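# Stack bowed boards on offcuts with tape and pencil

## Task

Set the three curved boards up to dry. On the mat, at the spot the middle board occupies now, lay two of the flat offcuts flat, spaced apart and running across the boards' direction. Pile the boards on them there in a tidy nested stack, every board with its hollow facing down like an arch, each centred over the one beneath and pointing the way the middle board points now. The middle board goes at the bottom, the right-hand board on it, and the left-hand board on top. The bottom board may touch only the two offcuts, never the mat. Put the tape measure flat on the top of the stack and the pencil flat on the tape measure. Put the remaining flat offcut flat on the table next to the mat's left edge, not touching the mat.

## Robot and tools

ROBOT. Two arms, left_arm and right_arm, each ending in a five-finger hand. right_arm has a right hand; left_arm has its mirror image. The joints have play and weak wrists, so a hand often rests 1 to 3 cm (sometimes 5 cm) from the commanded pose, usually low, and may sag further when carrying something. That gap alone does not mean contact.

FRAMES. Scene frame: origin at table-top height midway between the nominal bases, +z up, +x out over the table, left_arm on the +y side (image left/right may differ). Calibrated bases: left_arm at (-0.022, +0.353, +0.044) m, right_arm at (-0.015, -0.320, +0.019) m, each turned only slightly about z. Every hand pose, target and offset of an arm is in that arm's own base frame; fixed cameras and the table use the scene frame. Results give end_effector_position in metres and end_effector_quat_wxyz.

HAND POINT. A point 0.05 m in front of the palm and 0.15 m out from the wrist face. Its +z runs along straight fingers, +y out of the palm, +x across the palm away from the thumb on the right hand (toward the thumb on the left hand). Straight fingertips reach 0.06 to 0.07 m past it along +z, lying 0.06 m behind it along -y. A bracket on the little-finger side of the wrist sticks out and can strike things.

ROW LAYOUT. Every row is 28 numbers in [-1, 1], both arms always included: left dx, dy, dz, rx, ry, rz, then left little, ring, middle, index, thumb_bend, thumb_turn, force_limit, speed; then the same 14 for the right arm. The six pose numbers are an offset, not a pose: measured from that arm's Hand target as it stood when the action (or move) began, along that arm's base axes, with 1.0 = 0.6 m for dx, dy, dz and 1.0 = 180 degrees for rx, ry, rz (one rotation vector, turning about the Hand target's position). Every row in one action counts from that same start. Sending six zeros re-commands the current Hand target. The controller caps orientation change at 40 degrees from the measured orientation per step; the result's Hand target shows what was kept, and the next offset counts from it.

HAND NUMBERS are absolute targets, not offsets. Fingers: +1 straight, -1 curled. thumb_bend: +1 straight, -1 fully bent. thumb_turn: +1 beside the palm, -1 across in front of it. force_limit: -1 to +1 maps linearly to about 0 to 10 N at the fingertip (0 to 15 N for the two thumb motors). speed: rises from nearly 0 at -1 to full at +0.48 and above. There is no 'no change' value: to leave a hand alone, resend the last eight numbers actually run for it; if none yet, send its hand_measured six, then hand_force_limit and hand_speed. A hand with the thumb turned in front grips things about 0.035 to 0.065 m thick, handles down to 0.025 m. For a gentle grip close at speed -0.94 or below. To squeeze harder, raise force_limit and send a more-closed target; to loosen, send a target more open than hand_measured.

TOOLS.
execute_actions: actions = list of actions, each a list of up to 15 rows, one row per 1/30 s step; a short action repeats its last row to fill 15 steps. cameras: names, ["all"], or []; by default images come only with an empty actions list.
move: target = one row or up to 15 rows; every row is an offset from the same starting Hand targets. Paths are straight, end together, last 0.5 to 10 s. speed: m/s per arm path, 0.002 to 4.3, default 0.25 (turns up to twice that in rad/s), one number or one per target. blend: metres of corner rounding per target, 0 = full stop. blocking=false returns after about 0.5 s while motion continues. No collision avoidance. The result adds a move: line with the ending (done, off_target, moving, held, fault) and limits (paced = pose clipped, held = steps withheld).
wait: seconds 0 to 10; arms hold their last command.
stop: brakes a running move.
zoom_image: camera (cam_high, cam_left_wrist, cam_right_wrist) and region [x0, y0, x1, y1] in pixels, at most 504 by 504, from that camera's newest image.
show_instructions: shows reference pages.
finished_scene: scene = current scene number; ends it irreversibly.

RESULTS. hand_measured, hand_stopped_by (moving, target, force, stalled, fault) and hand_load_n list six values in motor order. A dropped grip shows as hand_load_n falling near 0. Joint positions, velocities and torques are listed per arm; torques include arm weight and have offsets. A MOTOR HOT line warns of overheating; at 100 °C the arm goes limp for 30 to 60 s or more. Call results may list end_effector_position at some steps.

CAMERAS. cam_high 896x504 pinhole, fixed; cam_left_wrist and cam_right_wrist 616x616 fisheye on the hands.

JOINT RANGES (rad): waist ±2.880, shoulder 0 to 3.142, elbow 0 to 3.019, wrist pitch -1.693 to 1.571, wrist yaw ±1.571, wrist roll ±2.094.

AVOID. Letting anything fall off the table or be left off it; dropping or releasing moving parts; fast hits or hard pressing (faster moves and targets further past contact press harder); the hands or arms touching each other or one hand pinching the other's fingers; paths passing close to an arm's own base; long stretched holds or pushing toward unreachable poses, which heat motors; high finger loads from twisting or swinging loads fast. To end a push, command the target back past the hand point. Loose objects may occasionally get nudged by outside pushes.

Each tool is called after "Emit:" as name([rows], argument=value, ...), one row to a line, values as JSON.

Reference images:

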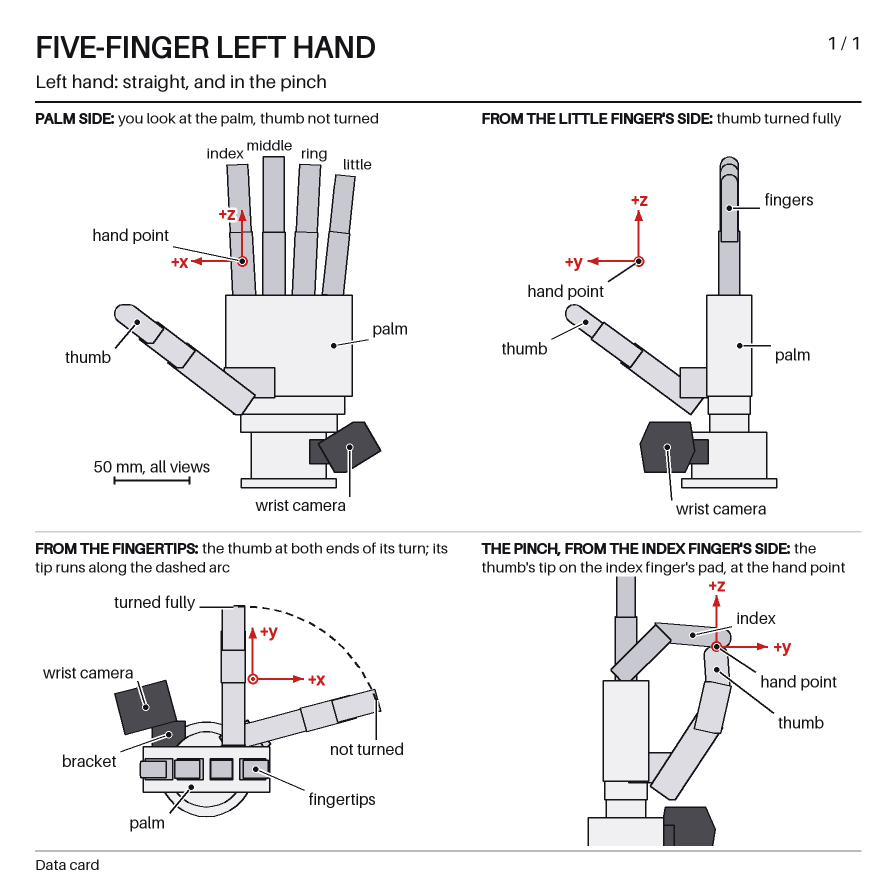

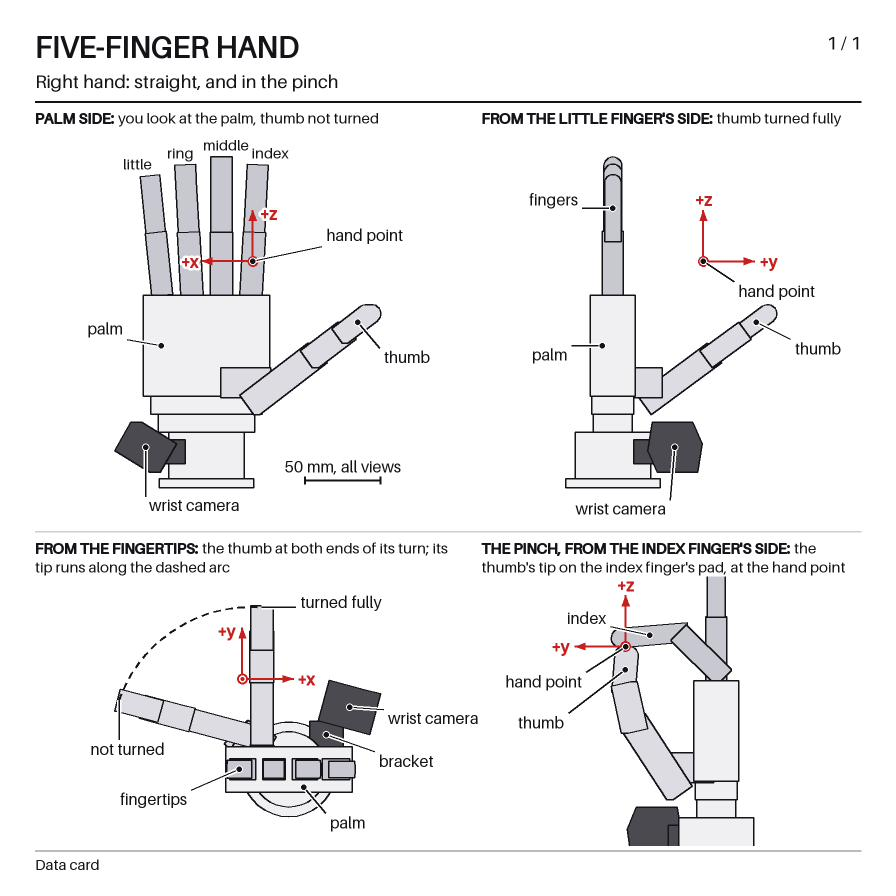

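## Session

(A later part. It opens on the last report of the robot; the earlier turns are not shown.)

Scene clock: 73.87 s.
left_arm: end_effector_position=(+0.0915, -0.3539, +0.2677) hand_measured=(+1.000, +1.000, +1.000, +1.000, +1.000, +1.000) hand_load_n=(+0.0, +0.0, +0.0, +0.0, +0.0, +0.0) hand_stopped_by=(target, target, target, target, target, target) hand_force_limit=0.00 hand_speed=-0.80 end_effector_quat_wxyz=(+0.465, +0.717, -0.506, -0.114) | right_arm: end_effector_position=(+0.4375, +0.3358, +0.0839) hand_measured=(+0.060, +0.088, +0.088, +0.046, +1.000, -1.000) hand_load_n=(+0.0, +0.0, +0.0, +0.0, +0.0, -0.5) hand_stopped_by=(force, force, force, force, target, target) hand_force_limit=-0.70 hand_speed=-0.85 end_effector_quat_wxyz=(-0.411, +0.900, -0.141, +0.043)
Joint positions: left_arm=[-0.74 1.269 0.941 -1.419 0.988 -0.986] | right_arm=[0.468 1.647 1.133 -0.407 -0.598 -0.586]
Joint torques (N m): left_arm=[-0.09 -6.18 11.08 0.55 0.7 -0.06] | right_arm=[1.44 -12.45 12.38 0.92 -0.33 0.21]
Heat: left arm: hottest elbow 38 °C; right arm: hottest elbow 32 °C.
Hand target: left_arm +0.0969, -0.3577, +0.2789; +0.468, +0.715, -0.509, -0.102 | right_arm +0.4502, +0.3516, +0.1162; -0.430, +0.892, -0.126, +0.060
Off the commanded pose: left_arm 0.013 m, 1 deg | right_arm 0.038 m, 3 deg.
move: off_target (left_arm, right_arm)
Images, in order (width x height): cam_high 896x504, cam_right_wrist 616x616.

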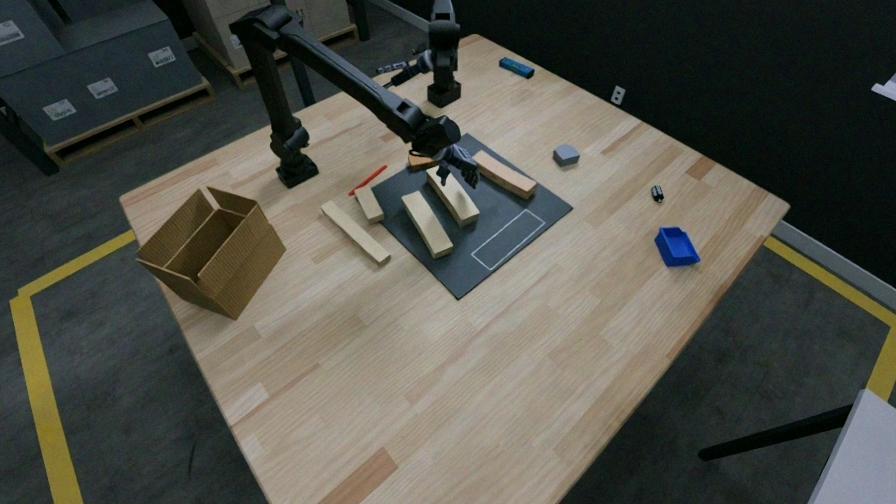

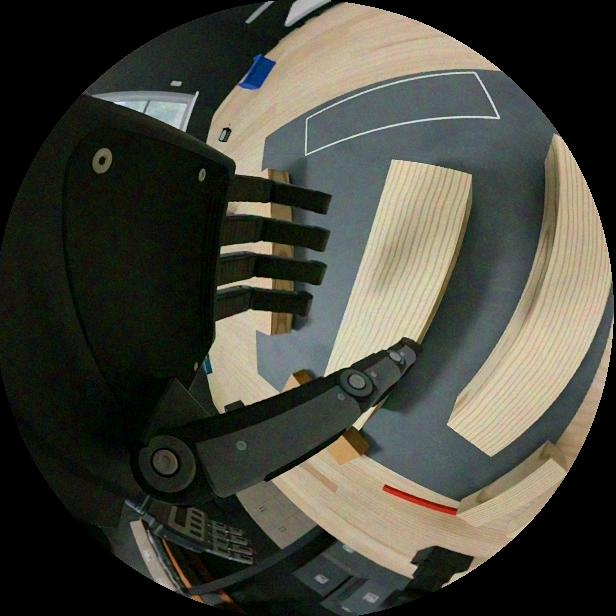

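Emit:
move([
  [0,0,0,0,0,0,1,1,1,1,1,1,0,-0.8,-0.0385,-0.029,0,0,0,0.018,0.6,0.6,0.6,0.6,1,-1,-0.7,0.2],
  [0,0,0,0,0,0,1,1,1,1,1,1,0,-0.8,-0.0385,-0.029,-0.155,0,0,0.018,0.6,0.6,0.6,0.6,1,-1,-0.7,0.2],
], speed=0.1, cameras=["cam_high","cam_right_wrist"])

Emit:
zoom_image(camera="cam_high", region=[390, 110, 530, 240])

Emit:
zoom_image(camera="cam_right_wrist", region=[200, 140, 460, 400])

Scene clock: 80.50 s.
left_arm: end_effector_position=(+0.0915, -0.3539, +0.2677) hand_measured=(+1.000, +1.000, +1.000, +1.000, +1.000, +1.000) hand_load_n=(+0.0, +0.0, +0.0, +0.0, +0.0, +0.0) hand_stopped_by=(target, target, target, target, target, target) hand_force_limit=0.00 hand_speed=-0.80 end_effector_quat_wxyz=(+0.465, +0.717, -0.506, -0.114) | right_arm: end_effector_position=(+0.4175, +0.3307, +0.0197) hand_measured=(+0.600, +0.600, +0.600, +0.600, +1.000, -1.000) hand_load_n=(+0.0, +0.0, +0.0, +0.0, +0.0, +0.0) hand_stopped_by=(target, target, target, target, target, target) hand_force_limit=-0.70 hand_speed=0.20 end_effector_quat_wxyz=(-0.422, +0.899, -0.113, +0.036)
Joint positions: left_arm=[-0.74 1.269 0.941 -1.419 0.988 -0.986] | right_arm=[0.468 1.712 1.008 -0.224 -0.641 -0.634]
Joint torques (N m): left_arm=[0.09 -6.48 10.95 0.5 0.69 -0.06] | right_arm=[0.38 -10.52 7.97 2.09 -0.48 0]
Heat: left arm: hottest elbow 38 °C; right arm: hottest elbow 32 °C.
Hand target: left_arm +0.0969, -0.3577, +0.2789; +0.468, +0.715, -0.509, -0.102 | right_arm +0.4271, +0.3342, +0.0232; -0.431, +0.895, -0.101, +0.048
Off the commanded pose: left_arm 0.013 m, 1 deg | right_arm 0.011 m, 2 deg.
move: off_target (left_arm, right_arm)
Images, in order (width x height): cam_high 896x504, cam_right_wrist 616x616.

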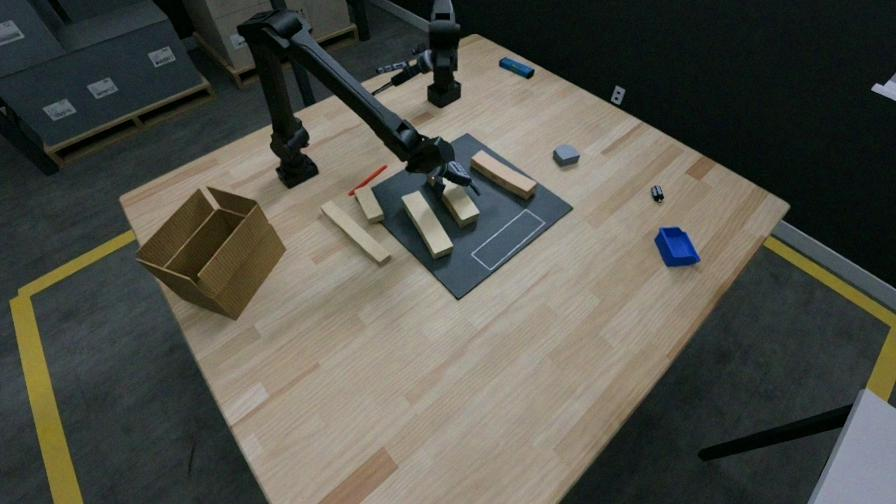

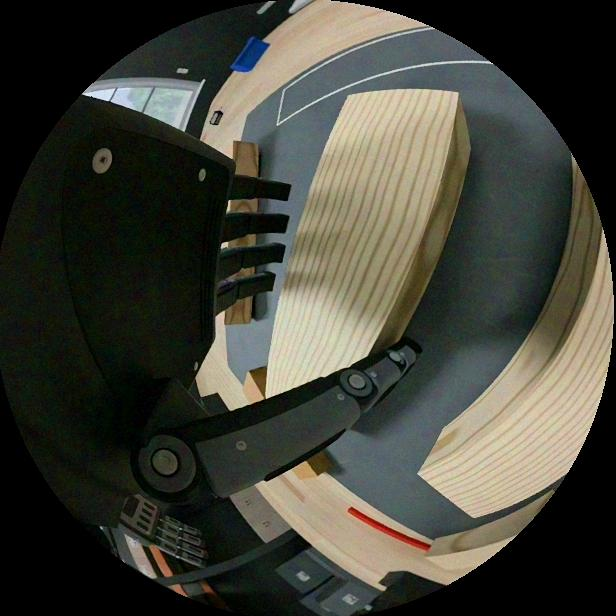

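Scaled by 3.600 from the camera's 896x504 image, which has a finer 1280x720 frame.

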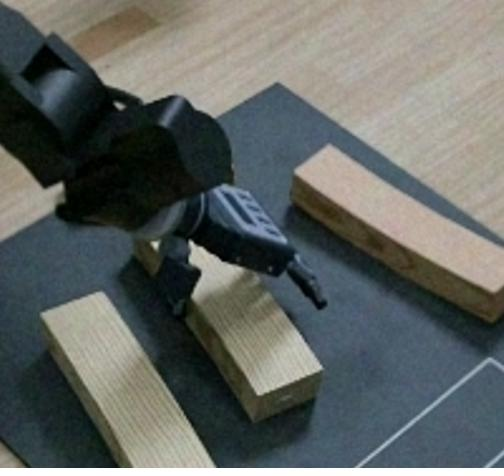

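Scaled by 1.938 from the camera's 616x616 image, which has a finer 880x880 frame.

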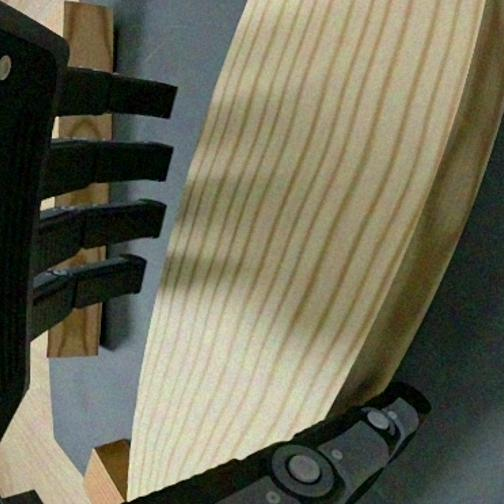

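Emit:
move([
  [0,0,0,0,0,0,1,1,1,1,1,1,0,-0.8,0,0,0,0,0,0,-0.2,-0.2,-0.2,-0.2,1,-1,-0.3,-0.85],
  [0,0,0,0,0,0,1,1,1,1,1,1,0,-0.8,0,0,0,0,0,0,-0.2,-0.2,-0.2,-0.2,0.7,-1,0.5,-0.85],
], speed=0.08, cameras=["cam_high","cam_right_wrist"])

Emit:
zoom_image(camera="cam_high", region=[390, 110, 530, 240])

Scene clock: 86.03 s.
left_arm: end_effector_position=(+0.0915, -0.3539, +0.2677) hand_measured=(+1.000, +1.000, +1.000, +1.000, +1.000, +1.000) hand_load_n=(+0.0, +0.0, +0.0, +0.0, +0.0, +0.0) hand_stopped_by=(target, target, target, target, target, target) hand_force_limit=0.00 hand_speed=-0.80 end_effector_quat_wxyz=(+0.465, +0.717, -0.506, -0.114) | right_arm: end_effector_position=(+0.4181, +0.3329, +0.0205) hand_measured=(+0.004, +0.060, +0.090, +0.060, +0.974, -1.000) hand_load_n=(+7.5, +3.0, +2.0, +6.5, +10.5, +2.5) hand_stopped_by=(force, force, force, force, force, target) hand_force_limit=0.50 hand_speed=-0.85 end_effector_quat_wxyz=(-0.425, +0.898, -0.106, +0.039)
Joint positions: left_arm=[-0.74 1.269 0.941 -1.419 0.988 -0.986] | right_arm=[0.471 1.712 1.008 -0.217 -0.644 -0.642]
Joint torques (N m): left_arm=[-0.26 -6.01 11.02 0.39 0.68 -0.06] | right_arm=[0.26 -10.58 7.97 1.83 -0.37 0.01]
Heat: left arm: hottest elbow 38 °C; right arm: hottest elbow 31 °C.
Hand target: left_arm +0.0969, -0.3577, +0.2789; +0.468, +0.715, -0.509, -0.102 | right_arm +0.4271, +0.3342, +0.0232; -0.431, +0.895, -0.101, +0.048
Off the commanded pose: left_arm 0.013 m, 1 deg | right_arm 0.009 m, 1 deg.
move: off_target (left_arm)
Images, in order (width x height): cam_high 896x504, cam_right_wrist 616x616.

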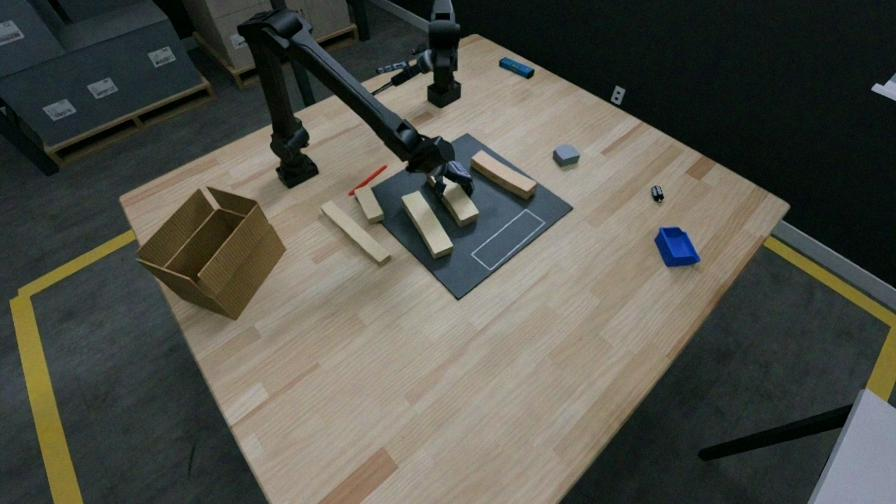

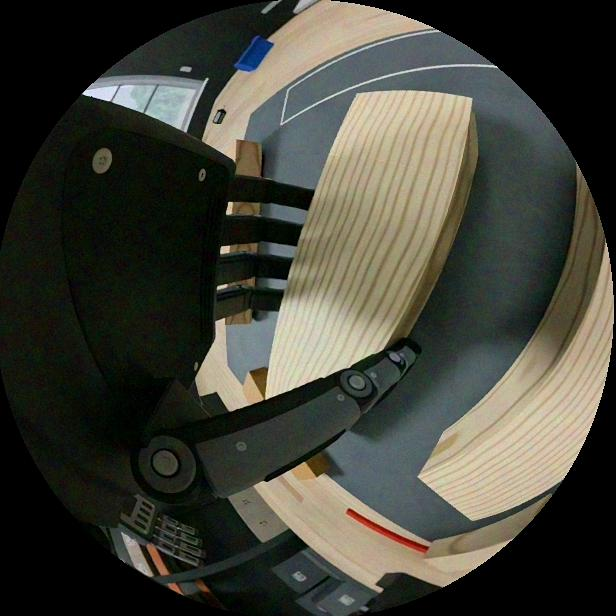

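Scaled by 3.600 from the camera's 896x504 image, which has a finer 1280x720 frame.

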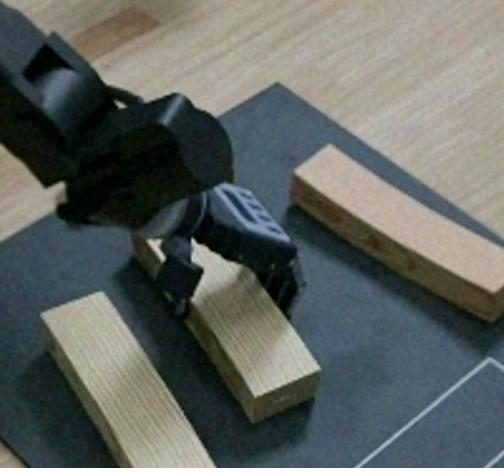

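Emit:
move(target=[0,0,0,0,0,0,1,1,1,1,1,1,0,-0.8,0,0,0.12,0,0,0,-0.2,-0.2,-0.2,-0.2,0.7,-1,0.5,-0.85], speed=0.06, cameras=["cam_high","cam_right_wrist"])

Emit:
zoom_image(camera="cam_high", region=[390, 110, 530, 240])

Scene clock: 88.70 s.
left_arm: end_effector_position=(+0.0915, -0.3539, +0.2677) hand_measured=(+1.000, +1.000, +1.000, +1.000, +1.000, +1.000) hand_load_n=(+0.0, +0.0, +0.0, +0.0, +0.0, +0.0) hand_stopped_by=(target, target, target, target, target, target) hand_force_limit=0.00 hand_speed=-0.80 end_effector_quat_wxyz=(+0.465, +0.717, -0.506, -0.114) | right_arm: end_effector_position=(+0.3923, +0.3178, +0.0375) hand_measured=(+0.004, +0.060, +0.090, +0.060, +0.974, -1.000) hand_load_n=(+6.5, +1.5, +0.0, +5.0, +8.0, +4.5) hand_stopped_by=(force, force, force, force, force, target) hand_force_limit=0.50 hand_speed=-0.85 end_effector_quat_wxyz=(-0.397, +0.910, -0.117, +0.002)
Joint positions: left_arm=[-0.74 1.269 0.941 -1.419 0.988 -0.986] | right_arm=[0.469 1.655 1.018 -0.391 -0.644 -0.661]
Joint torques (N m): left_arm=[0.09 -6.42 11.04 0.5 0.68 -0.03] | right_arm=[0.32 -14.56 13.65 1.06 -0.42 0.2]
Heat: left arm: hottest elbow 38 °C; right arm: hottest elbow 31 °C.
Hand target: left_arm +0.0969, -0.3577, +0.2789; +0.468, +0.715, -0.509, -0.102 | right_arm +0.4271, +0.3342, +0.0952; -0.431, +0.895, -0.101, +0.048
Off the commanded pose: left_arm 0.013 m, 1 deg | right_arm 0.069 m, 7 deg.
move: off_target (left_arm, right_arm)
Images, in order (width x height): cam_high 896x504, cam_right_wrist 616x616.

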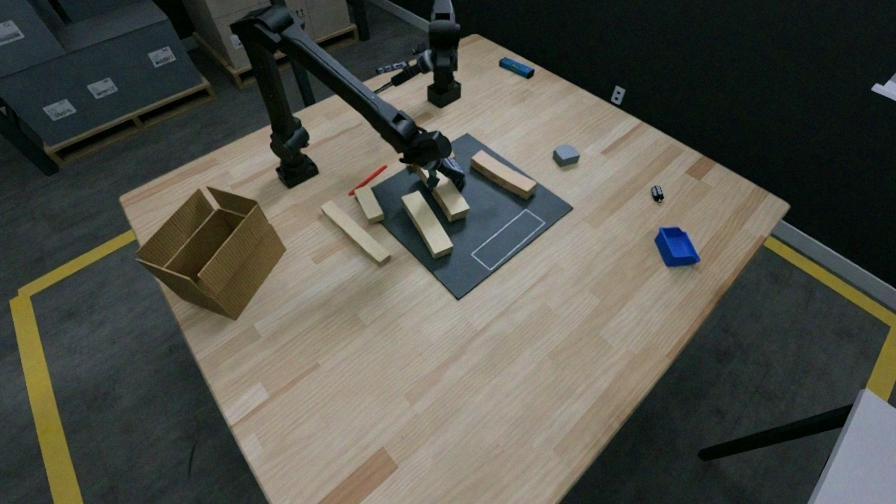

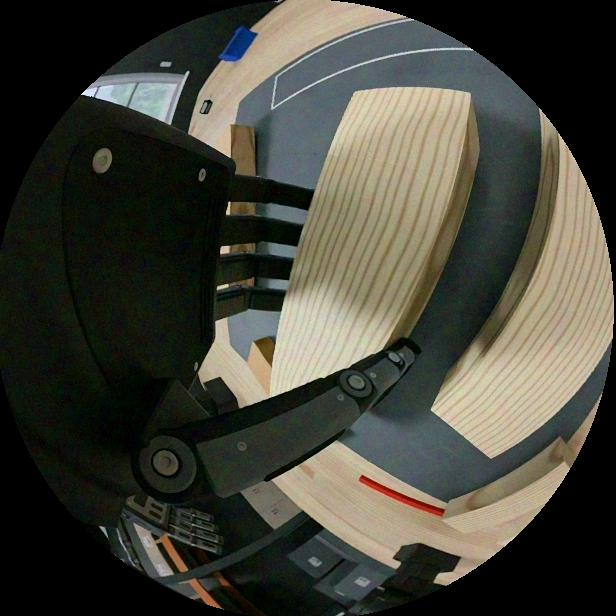

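Scaled by 3.600 from the camera's 896x504 image, which has a finer 1280x720 frame.

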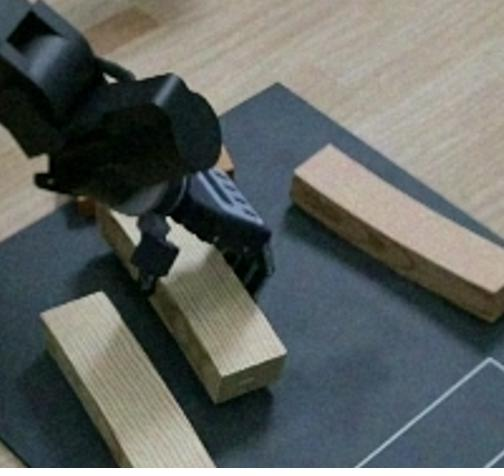

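Emit:
move(target=[0,0,0,0,0,0,1,1,1,1,1,1,0,-0.8,0.03,0.01,0.12,0,0,0,-0.2,-0.2,-0.2,-0.2,0.7,-1,0.5,-0.85], speed=0.06, cameras=["cam_high","cam_right_wrist"])

Emit:
zoom_image(camera="cam_high", region=[390, 110, 530, 240])

Scene clock: 92.03 s.
left_arm: end_effector_position=(+0.0915, -0.3539, +0.2677) hand_measured=(+1.000, +1.000, +1.000, +1.000, +1.000, +1.000) hand_load_n=(+0.0, +0.0, +0.0, +0.0, +0.0, +0.0) hand_stopped_by=(target, target, target, target, target, target) hand_force_limit=0.00 hand_speed=-0.80 end_effector_quat_wxyz=(+0.465, +0.717, -0.506, -0.114) | right_arm: end_effector_position=(+0.4135, +0.3285, +0.1031) hand_measured=(+0.004, +0.060, +0.090, +0.060, +0.974, -1.000) hand_load_n=(+6.5, +2.0, +0.0, +5.5, +8.0, +5.0) hand_stopped_by=(force, force, force, force, force, target) hand_force_limit=0.50 hand_speed=-0.85 end_effector_quat_wxyz=(-0.394, +0.911, -0.119, -0.001)
Joint positions: left_arm=[-0.74 1.269 0.941 -1.419 0.988 -0.986] | right_arm=[0.469 1.623 1.179 -0.594 -0.644 -0.661]
Joint torques (N m): left_arm=[-0.21 -5.89 11.08 0.38 0.7 -0.09] | right_arm=[-0.15 -14.8 15.05 0.99 -0.52 0.14]
Heat: left arm: hottest elbow 38 °C; right arm: hottest elbow 32 °C.
Hand target: left_arm +0.0969, -0.3577, +0.2789; +0.468, +0.715, -0.509, -0.102 | right_arm +0.4451, +0.3402, +0.1672; -0.431, +0.895, -0.101, +0.048
Off the commanded pose: left_arm 0.013 m, 1 deg | right_arm 0.072 m, 8 deg.
move: off_target (left_arm, right_arm)
Images, in order (width x height): cam_high 896x504, cam_right_wrist 616x616.

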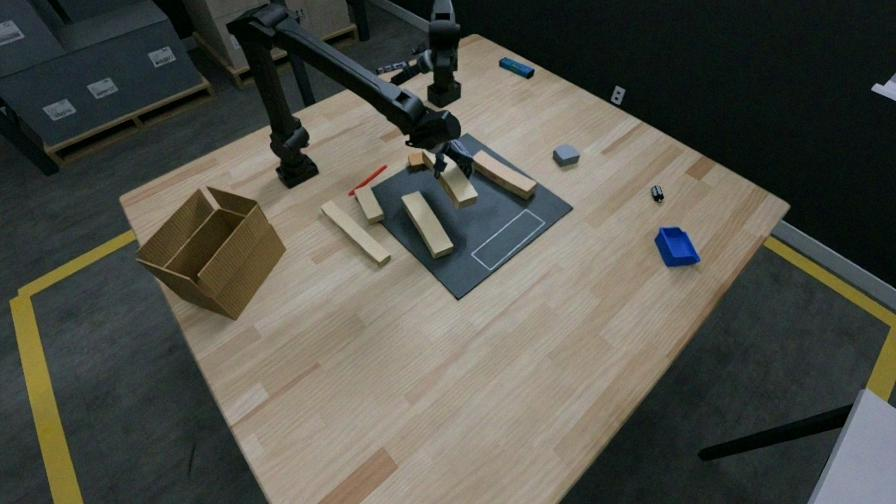

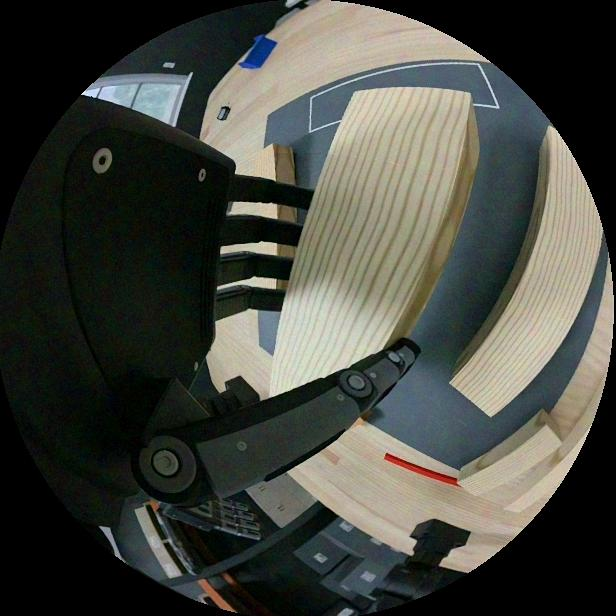

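Scaled by 3.600 from the camera's 896x504 image, which has a finer 1280x720 frame.

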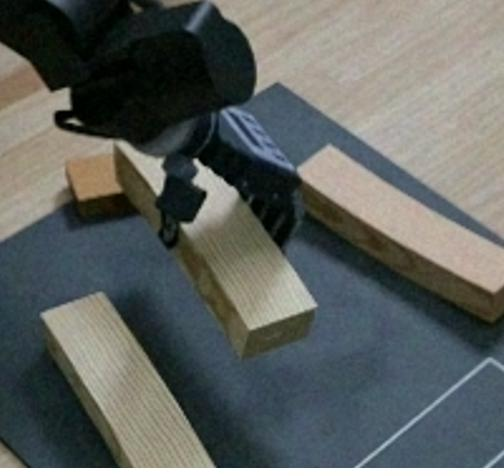

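Emit:
move(target=[0,0,0,0,0,0,1,1,1,1,1,1,0,-0.8,0.283,-0.64,0.02,0.0217,-0.0347,-0.3554,-0.2,-0.2,-0.2,-0.2,0.7,-1,0.5,-0.85], speed=0.15, cameras=["cam_high","cam_right_wrist"])

Emit:
zoom_image(camera="cam_high", region=[320, 150, 520, 350])

Scene clock: 99.17 s.
left_arm: end_effector_position=(+0.0915, -0.3539, +0.2677) hand_measured=(+1.000, +1.000, +1.000, +1.000, +1.000, +1.000) hand_load_n=(+0.0, +0.0, +0.0, +0.0, +0.0, +0.0) hand_stopped_by=(target, target, target, target, target, target) hand_force_limit=0.00 hand_speed=-0.80 end_effector_quat_wxyz=(+0.465, +0.717, -0.506, -0.114) | right_arm: end_effector_position=(+0.5716, -0.0339, +0.1226) hand_measured=(+0.004, +0.060, +0.090, +0.060, +0.974, -1.000) hand_load_n=(+6.5, +1.5, +0.0, +5.5, +8.0, +5.0) hand_stopped_by=(force, force, force, force, force, target) hand_force_limit=0.50 hand_speed=-0.85 end_effector_quat_wxyz=(-0.342, +0.710, -0.558, +0.260)
Joint positions: left_arm=[-0.74 1.269 0.941 -1.419 0.988 -0.986] | right_arm=[-0.195 1.551 1.091 -0.275 -0.345 -0.278]
Joint torques (N m): left_arm=[0.09 -6.18 11.07 0.47 0.69 -0.05] | right_arm=[-0.32 -11.28 15.92 3.04 -0.13 0.26]
Heat: left arm: hottest elbow 38 °C; right arm: hottest elbow 33 °C.
Hand target: left_arm +0.0969, -0.3577, +0.2789; +0.468, +0.715, -0.509, -0.102 | right_arm +0.6149, -0.0438, +0.1792; -0.374, +0.688, -0.539, +0.312
Off the commanded pose: left_arm 0.013 m, 1 deg | right_arm 0.072 m, 8 deg.
move: off_target (left_arm, right_arm)
Images, in order (width x height): cam_high 896x504, cam_right_wrist 616x616.

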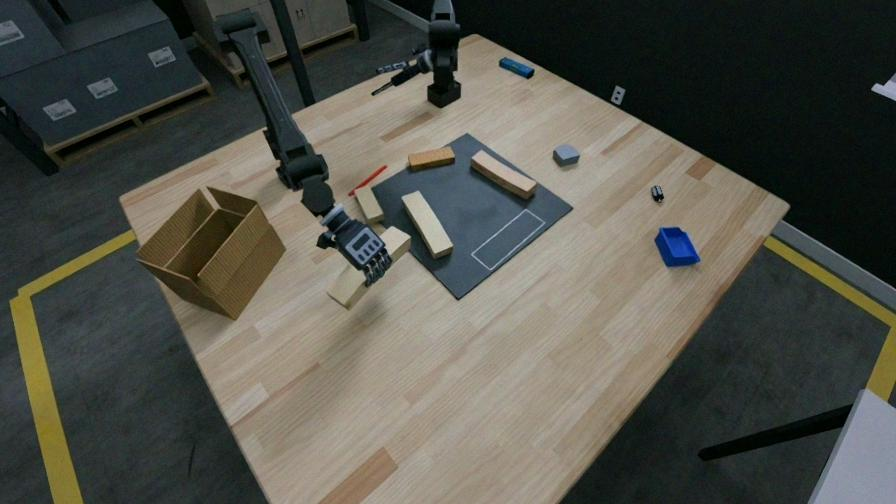

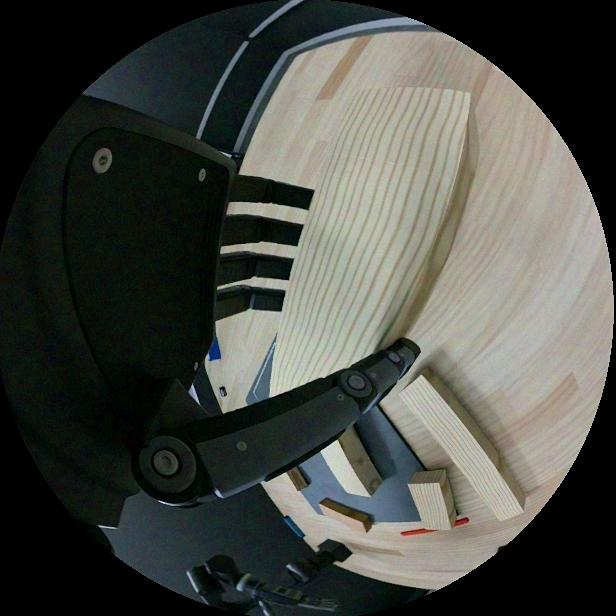

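Scaled by 2.520 from the camera's 896x504 image, which has a finer 1280x720 frame.

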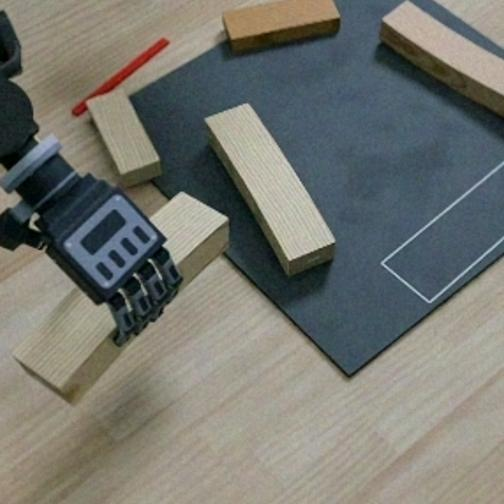

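Emit:
move(target=[0,0,0,0,0,0,1,1,1,1,1,1,0,-0.8,0,0,-0.145,0,0,0,-0.2,-0.2,-0.2,-0.2,0.7,-1,0.5,-0.85], speed=0.08, cameras=["cam_high","cam_right_wrist"])

Emit:
zoom_image(camera="cam_high", region=[320, 200, 450, 330])

Scene clock: 102.43 s.
left_arm: end_effector_position=(+0.0915, -0.3539, +0.2677) hand_measured=(+1.000, +1.000, +1.000, +1.000, +1.000, +1.000) hand_load_n=(-0.5, +0.5, +0.0, +0.0, +0.0, +0.0) hand_stopped_by=(target, target, target, target, target, target) hand_force_limit=0.00 hand_speed=-0.80 end_effector_quat_wxyz=(+0.465, +0.717, -0.506, -0.114) | right_arm: end_effector_position=(+0.5922, -0.0378, +0.0598) hand_measured=(+0.004, +0.060, +0.090, +0.060, +0.974, -1.000) hand_load_n=(+6.0, +1.5, +0.0, +5.0, +8.0, +5.0) hand_stopped_by=(force, force, force, force, force, target) hand_force_limit=0.50 hand_speed=-0.85 end_effector_quat_wxyz=(-0.352, +0.705, -0.550, +0.278)
Joint positions: left_arm=[-0.74 1.269 0.941 -1.419 0.988 -0.986] | right_arm=[-0.195 1.676 1.034 -0.045 -0.345 -0.276]
Joint torques (N m): left_arm=[-0.5 -6.53 11.12 0.32 0.68 -0.02] | right_arm=[-0.09 -12.45 10.14 3.18 -0.11 0.25]
Heat: left arm: hottest elbow 38 °C; right arm: hottest elbow 34 °C.
Hand target: left_arm +0.0969, -0.3577, +0.2789; +0.468, +0.715, -0.509, -0.102 | right_arm +0.6149, -0.0438, +0.0922; -0.374, +0.688, -0.539, +0.312
Off the commanded pose: left_arm 0.013 m, 1 deg | right_arm 0.040 m, 5 deg.
move: off_target (left_arm, right_arm)
Images, in order (width x height): cam_high 896x504, cam_right_wrist 616x616.

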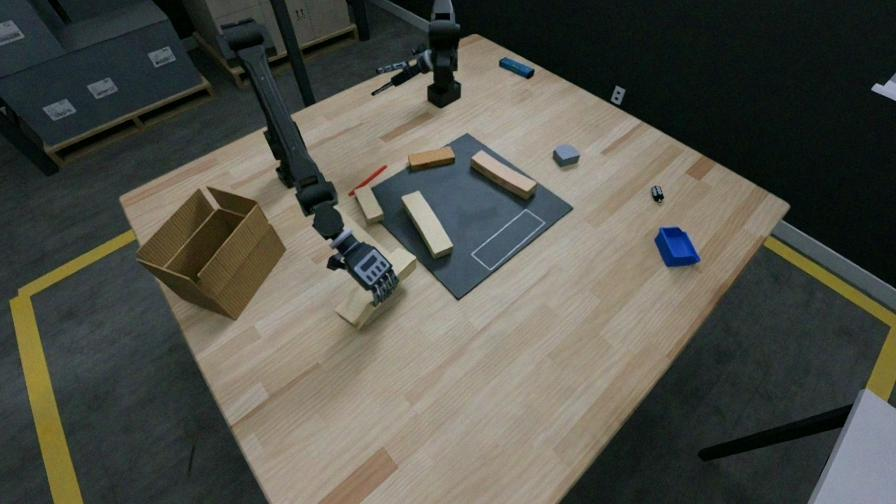

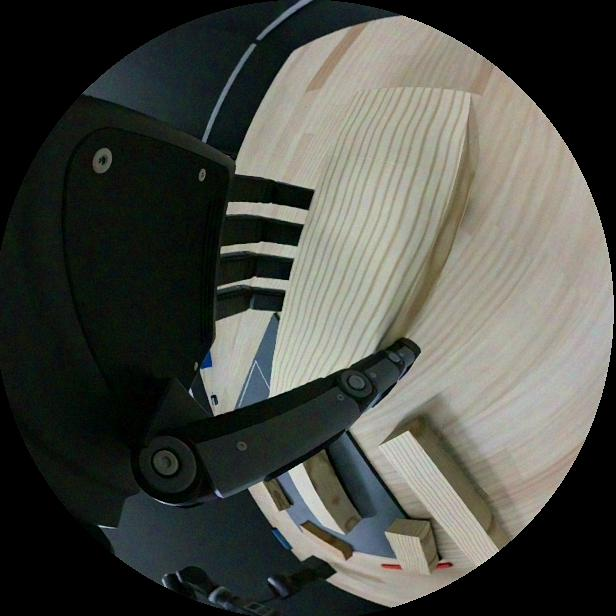

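Scaled by 3.877 from the camera's 896x504 image, which has a finer 1280x720 frame.

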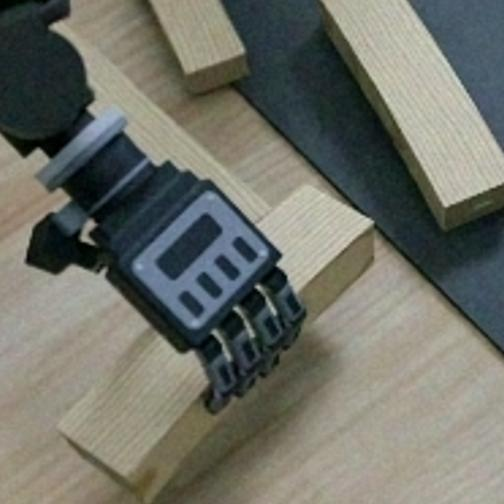

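Emit:
move(target=[0,0,0,0,0,0,1,1,1,1,1,1,0,-0.8,0,0,-0.065,0,0,0,-0.2,-0.2,-0.2,-0.2,0.7,-1,0.5,-0.85], speed=0.06, cameras=["cam_high","cam_right_wrist"])

Emit:
zoom_image(camera="cam_high", region=[320, 200, 450, 330])

Scene clock: 105.03 s.
left_arm: end_effector_position=(+0.0915, -0.3539, +0.2677) hand_measured=(+1.000, +1.000, +1.000, +1.000, +1.000, +1.000) hand_load_n=(+0.0, +0.0, +0.0, +0.0, +0.0, +0.0) hand_stopped_by=(target, target, target, target, target, target) hand_force_limit=0.00 hand_speed=-0.80 end_effector_quat_wxyz=(+0.465, +0.717, -0.506, -0.114) | right_arm: end_effector_position=(+0.5918, -0.0378, +0.0228) hand_measured=(+0.004, +0.060, +0.090, +0.060, +0.974, -1.000) hand_load_n=(+6.5, +2.0, +0.0, +5.0, +8.0, +4.5) hand_stopped_by=(force, force, force, force, force, target) hand_force_limit=0.50 hand_speed=-0.85 end_effector_quat_wxyz=(-0.353, +0.704, -0.549, +0.280)
Joint positions: left_arm=[-0.74 1.269 0.941 -1.419 0.988 -0.986] | right_arm=[-0.195 1.741 0.998 0.06 -0.345 -0.276]
Joint torques (N m): left_arm=[0.03 -6.48 11 0.34 0.7 -0.01] | right_arm=[-0.09 -12.86 9.47 3.17 -0.12 0.25]
Heat: left arm: hottest elbow 38 °C; right arm: hottest elbow 33 °C.
Hand target: left_arm +0.0969, -0.3577, +0.2789; +0.468, +0.715, -0.509, -0.102 | right_arm +0.6149, -0.0438, +0.0532; -0.374, +0.688, -0.539, +0.312
Off the commanded pose: left_arm 0.013 m, 1 deg | right_arm 0.039 m, 5 deg.
move: off_target (left_arm, right_arm)
Images, in order (width x height): cam_high 896x504, cam_right_wrist 616x616.

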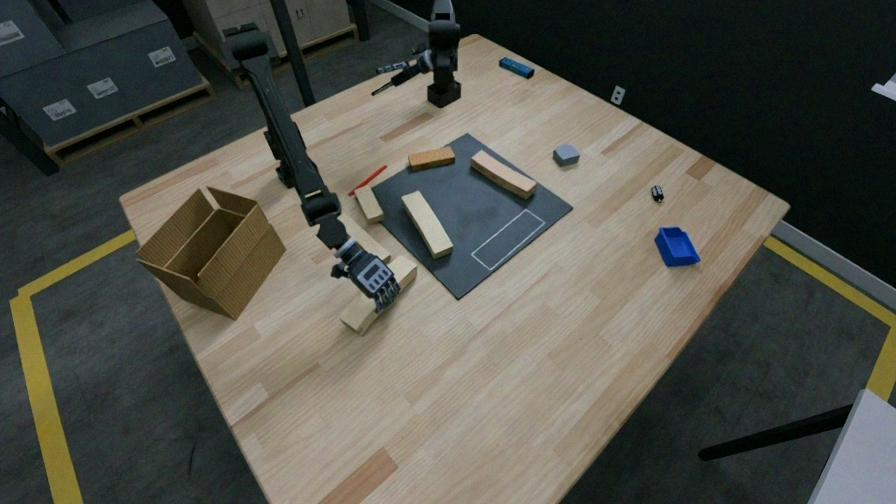

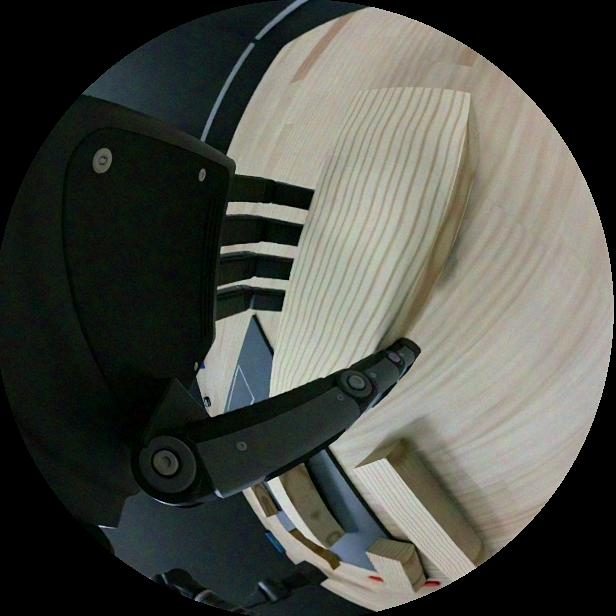

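Scaled by 3.877 from the camera's 896x504 image, which has a finer 1280x720 frame.

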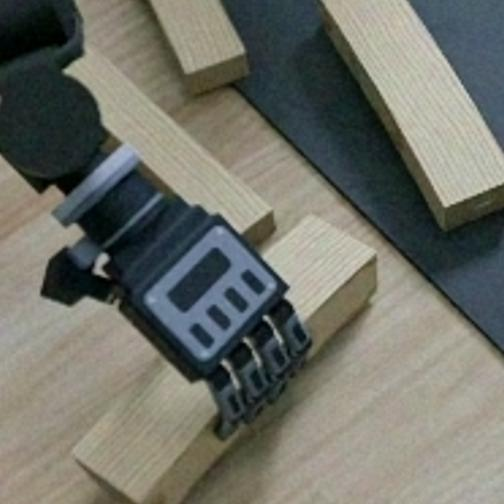

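Emit:
move(target=[0,0,0,0,0,0,1,1,1,1,1,1,0,-0.8,0,0,-0.025,0,0,0,-0.2,-0.2,-0.2,-0.2,0.7,-1,0.5,-0.85], speed=0.05, cameras=["cam_high","cam_right_wrist"])

Emit:
zoom_image(camera="cam_high", region=[320, 200, 450, 350])

Scene clock: 106.80 s.
left_arm: end_effector_position=(+0.0915, -0.3539, +0.2677) hand_measured=(+1.000, +1.000, +1.000, +1.000, +1.000, +1.000) hand_load_n=(+0.0, +0.0, +0.0, +0.0, +0.0, +0.0) hand_stopped_by=(target, target, target, target, target, target) hand_force_limit=0.00 hand_speed=-0.80 end_effector_quat_wxyz=(+0.465, +0.717, -0.506, -0.114) | right_arm: end_effector_position=(+0.5952, -0.0375, +0.0162) hand_measured=(+0.004, +0.060, +0.090, +0.060, +0.974, -1.000) hand_load_n=(+4.5, +0.5, +0.0, +5.5, +6.5, +2.0) hand_stopped_by=(force, force, force, force, force, target) hand_force_limit=0.50 hand_speed=-0.85 end_effector_quat_wxyz=(-0.358, +0.699, -0.551, +0.283)
Joint positions: left_arm=[-0.74 1.269 0.941 -1.419 0.988 -0.986] | right_arm=[-0.195 1.759 0.991 0.099 -0.345 -0.263]
Joint torques (N m): left_arm=[-0.03 -6.24 10.93 0.43 0.69 -0.05] | right_arm=[-0.21 -12.1 8.88 3.12 -0.09 0.18]
Heat: left arm: hottest elbow 38 °C; right arm: hottest elbow 33 °C.
Hand target: left_arm +0.0969, -0.3577, +0.2789; +0.468, +0.715, -0.509, -0.102 | right_arm +0.6149, -0.0438, +0.0382; -0.374, +0.688, -0.539, +0.312
Off the commanded pose: left_arm 0.013 m, 1 deg | right_arm 0.030 m, 4 deg.
move: off_target (left_arm, right_arm)
Images, in order (width x height): cam_high 896x504, cam_right_wrist 616x616.

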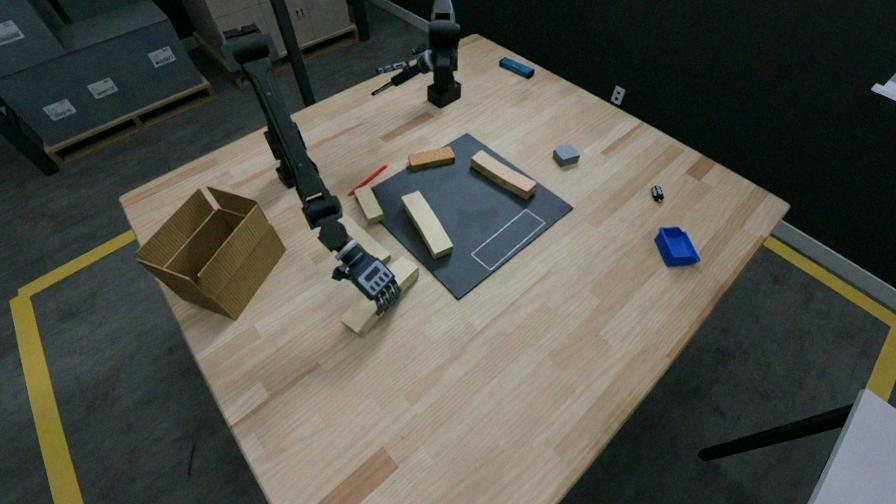

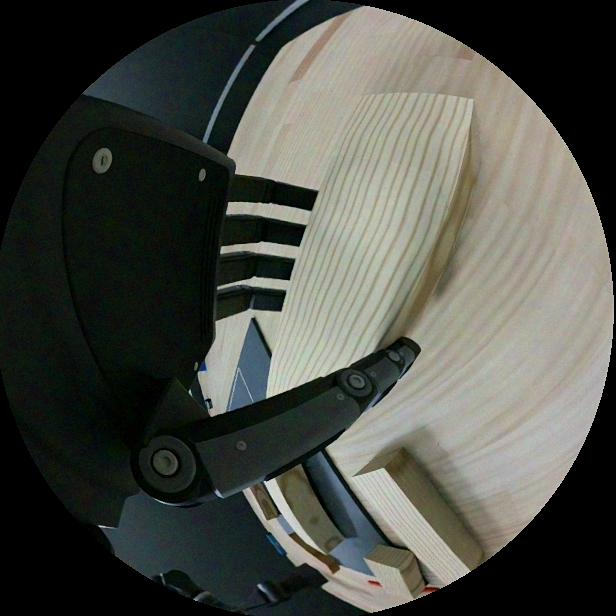

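Scaled by 3.360 from the camera's 896x504 image, which has a finer 1280x720 frame.

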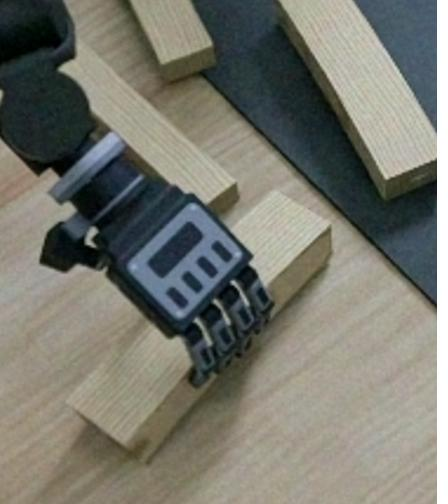

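Emit:
move([
  [0,0,0,0,0,0,1,1,1,1,1,1,0,-0.8,-0.022,0.005,-0.022,0,0.02,0,-0.2,-0.2,-0.2,-0.2,0.7,-1,0.5,-0.85],
  [0,0,0,0,0,0,1,1,1,1,1,1,0,-0.8,-0.022,0.005,-0.022,0,0.02,0,0.3,0.3,0.3,0.3,1,-1,0.5,-0.7],
  [0,0,0,0,0,0,1,1,1,1,1,1,0,-0.8,-0.022,0.005,-0.022,0,0.02,0,0.7,0.7,0.7,0.7,1,-1,0.5,0],
], speed=0.05, cameras=["cam_high","cam_right_wrist"])

Emit:
zoom_image(camera="cam_high", region=[320, 200, 450, 350])

Scene clock: 111.97 s.
left_arm: end_effector_position=(+0.0915, -0.3539, +0.2677) hand_measured=(+1.000, +1.000, +1.000, +1.000, +1.000, +1.000) hand_load_n=(+0.0, +0.0, +0.0, +0.0, +0.0, +0.0) hand_stopped_by=(target, target, target, target, target, target) hand_force_limit=0.00 hand_speed=-0.80 end_effector_quat_wxyz=(+0.465, +0.717, -0.506, -0.114) | right_arm: end_effector_position=(+0.5933, -0.0378, +0.0142) hand_measured=(+0.700, +0.700, +0.700, +0.700, +1.000, -1.000) hand_load_n=(+0.0, +0.0, +0.0, +0.0, +0.0, +0.0) hand_stopped_by=(target, target, target, target, target, target) hand_force_limit=0.50 hand_speed=0.00 end_effector_quat_wxyz=(-0.353, +0.699, -0.555, +0.281)
Joint positions: left_arm=[-0.74 1.269 0.941 -1.419 0.988 -0.986] | right_arm=[-0.193 1.759 0.991 0.089 -0.335 -0.261]
Joint torques (N m): left_arm=[-0.03 -6.3 11.06 0.43 0.69 -0.06] | right_arm=[0.26 -11.87 8.7 1.35 -0.02 0.1]
Heat: left arm: hottest elbow 38 °C; right arm: hottest elbow 33 °C.
Hand target: left_arm +0.0969, -0.3577, +0.2789; +0.468, +0.715, -0.509, -0.102 | right_arm +0.6017, -0.0408, +0.0250; -0.356, +0.697, -0.550, +0.290
Off the commanded pose: left_arm 0.013 m, 1 deg | right_arm 0.014 m, 1 deg.
move: off_target (left_arm, right_arm); target 2's new numbers were sent with right_arm's hand 0.013 m and 1 deg from that target; target 3's new numbers were sent with right_arm's hand 0.014 m and 1 deg from that target
Images, in order (width x height): cam_high 896x504, cam_right_wrist 616x616.

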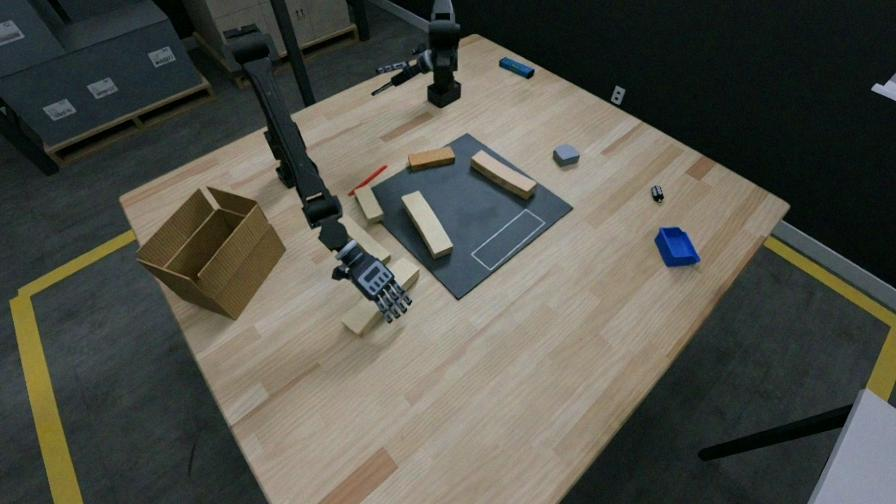

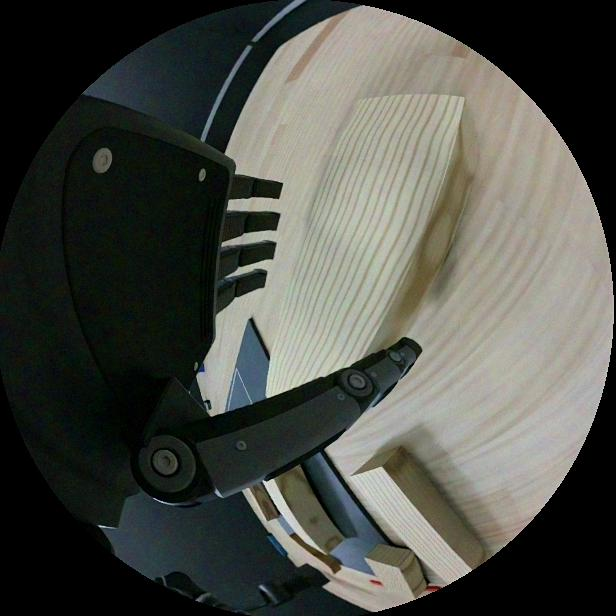

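Scaled by 3.360 from the camera's 896x504 image, which has a finer 1280x720 frame.

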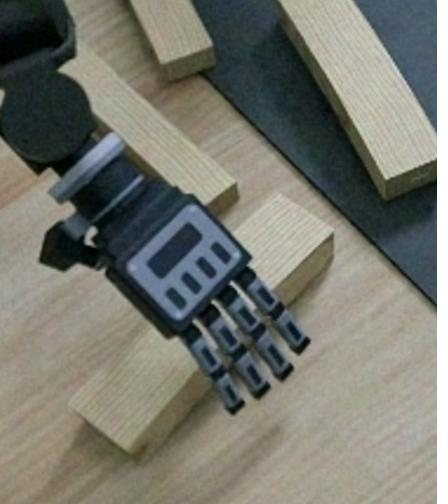

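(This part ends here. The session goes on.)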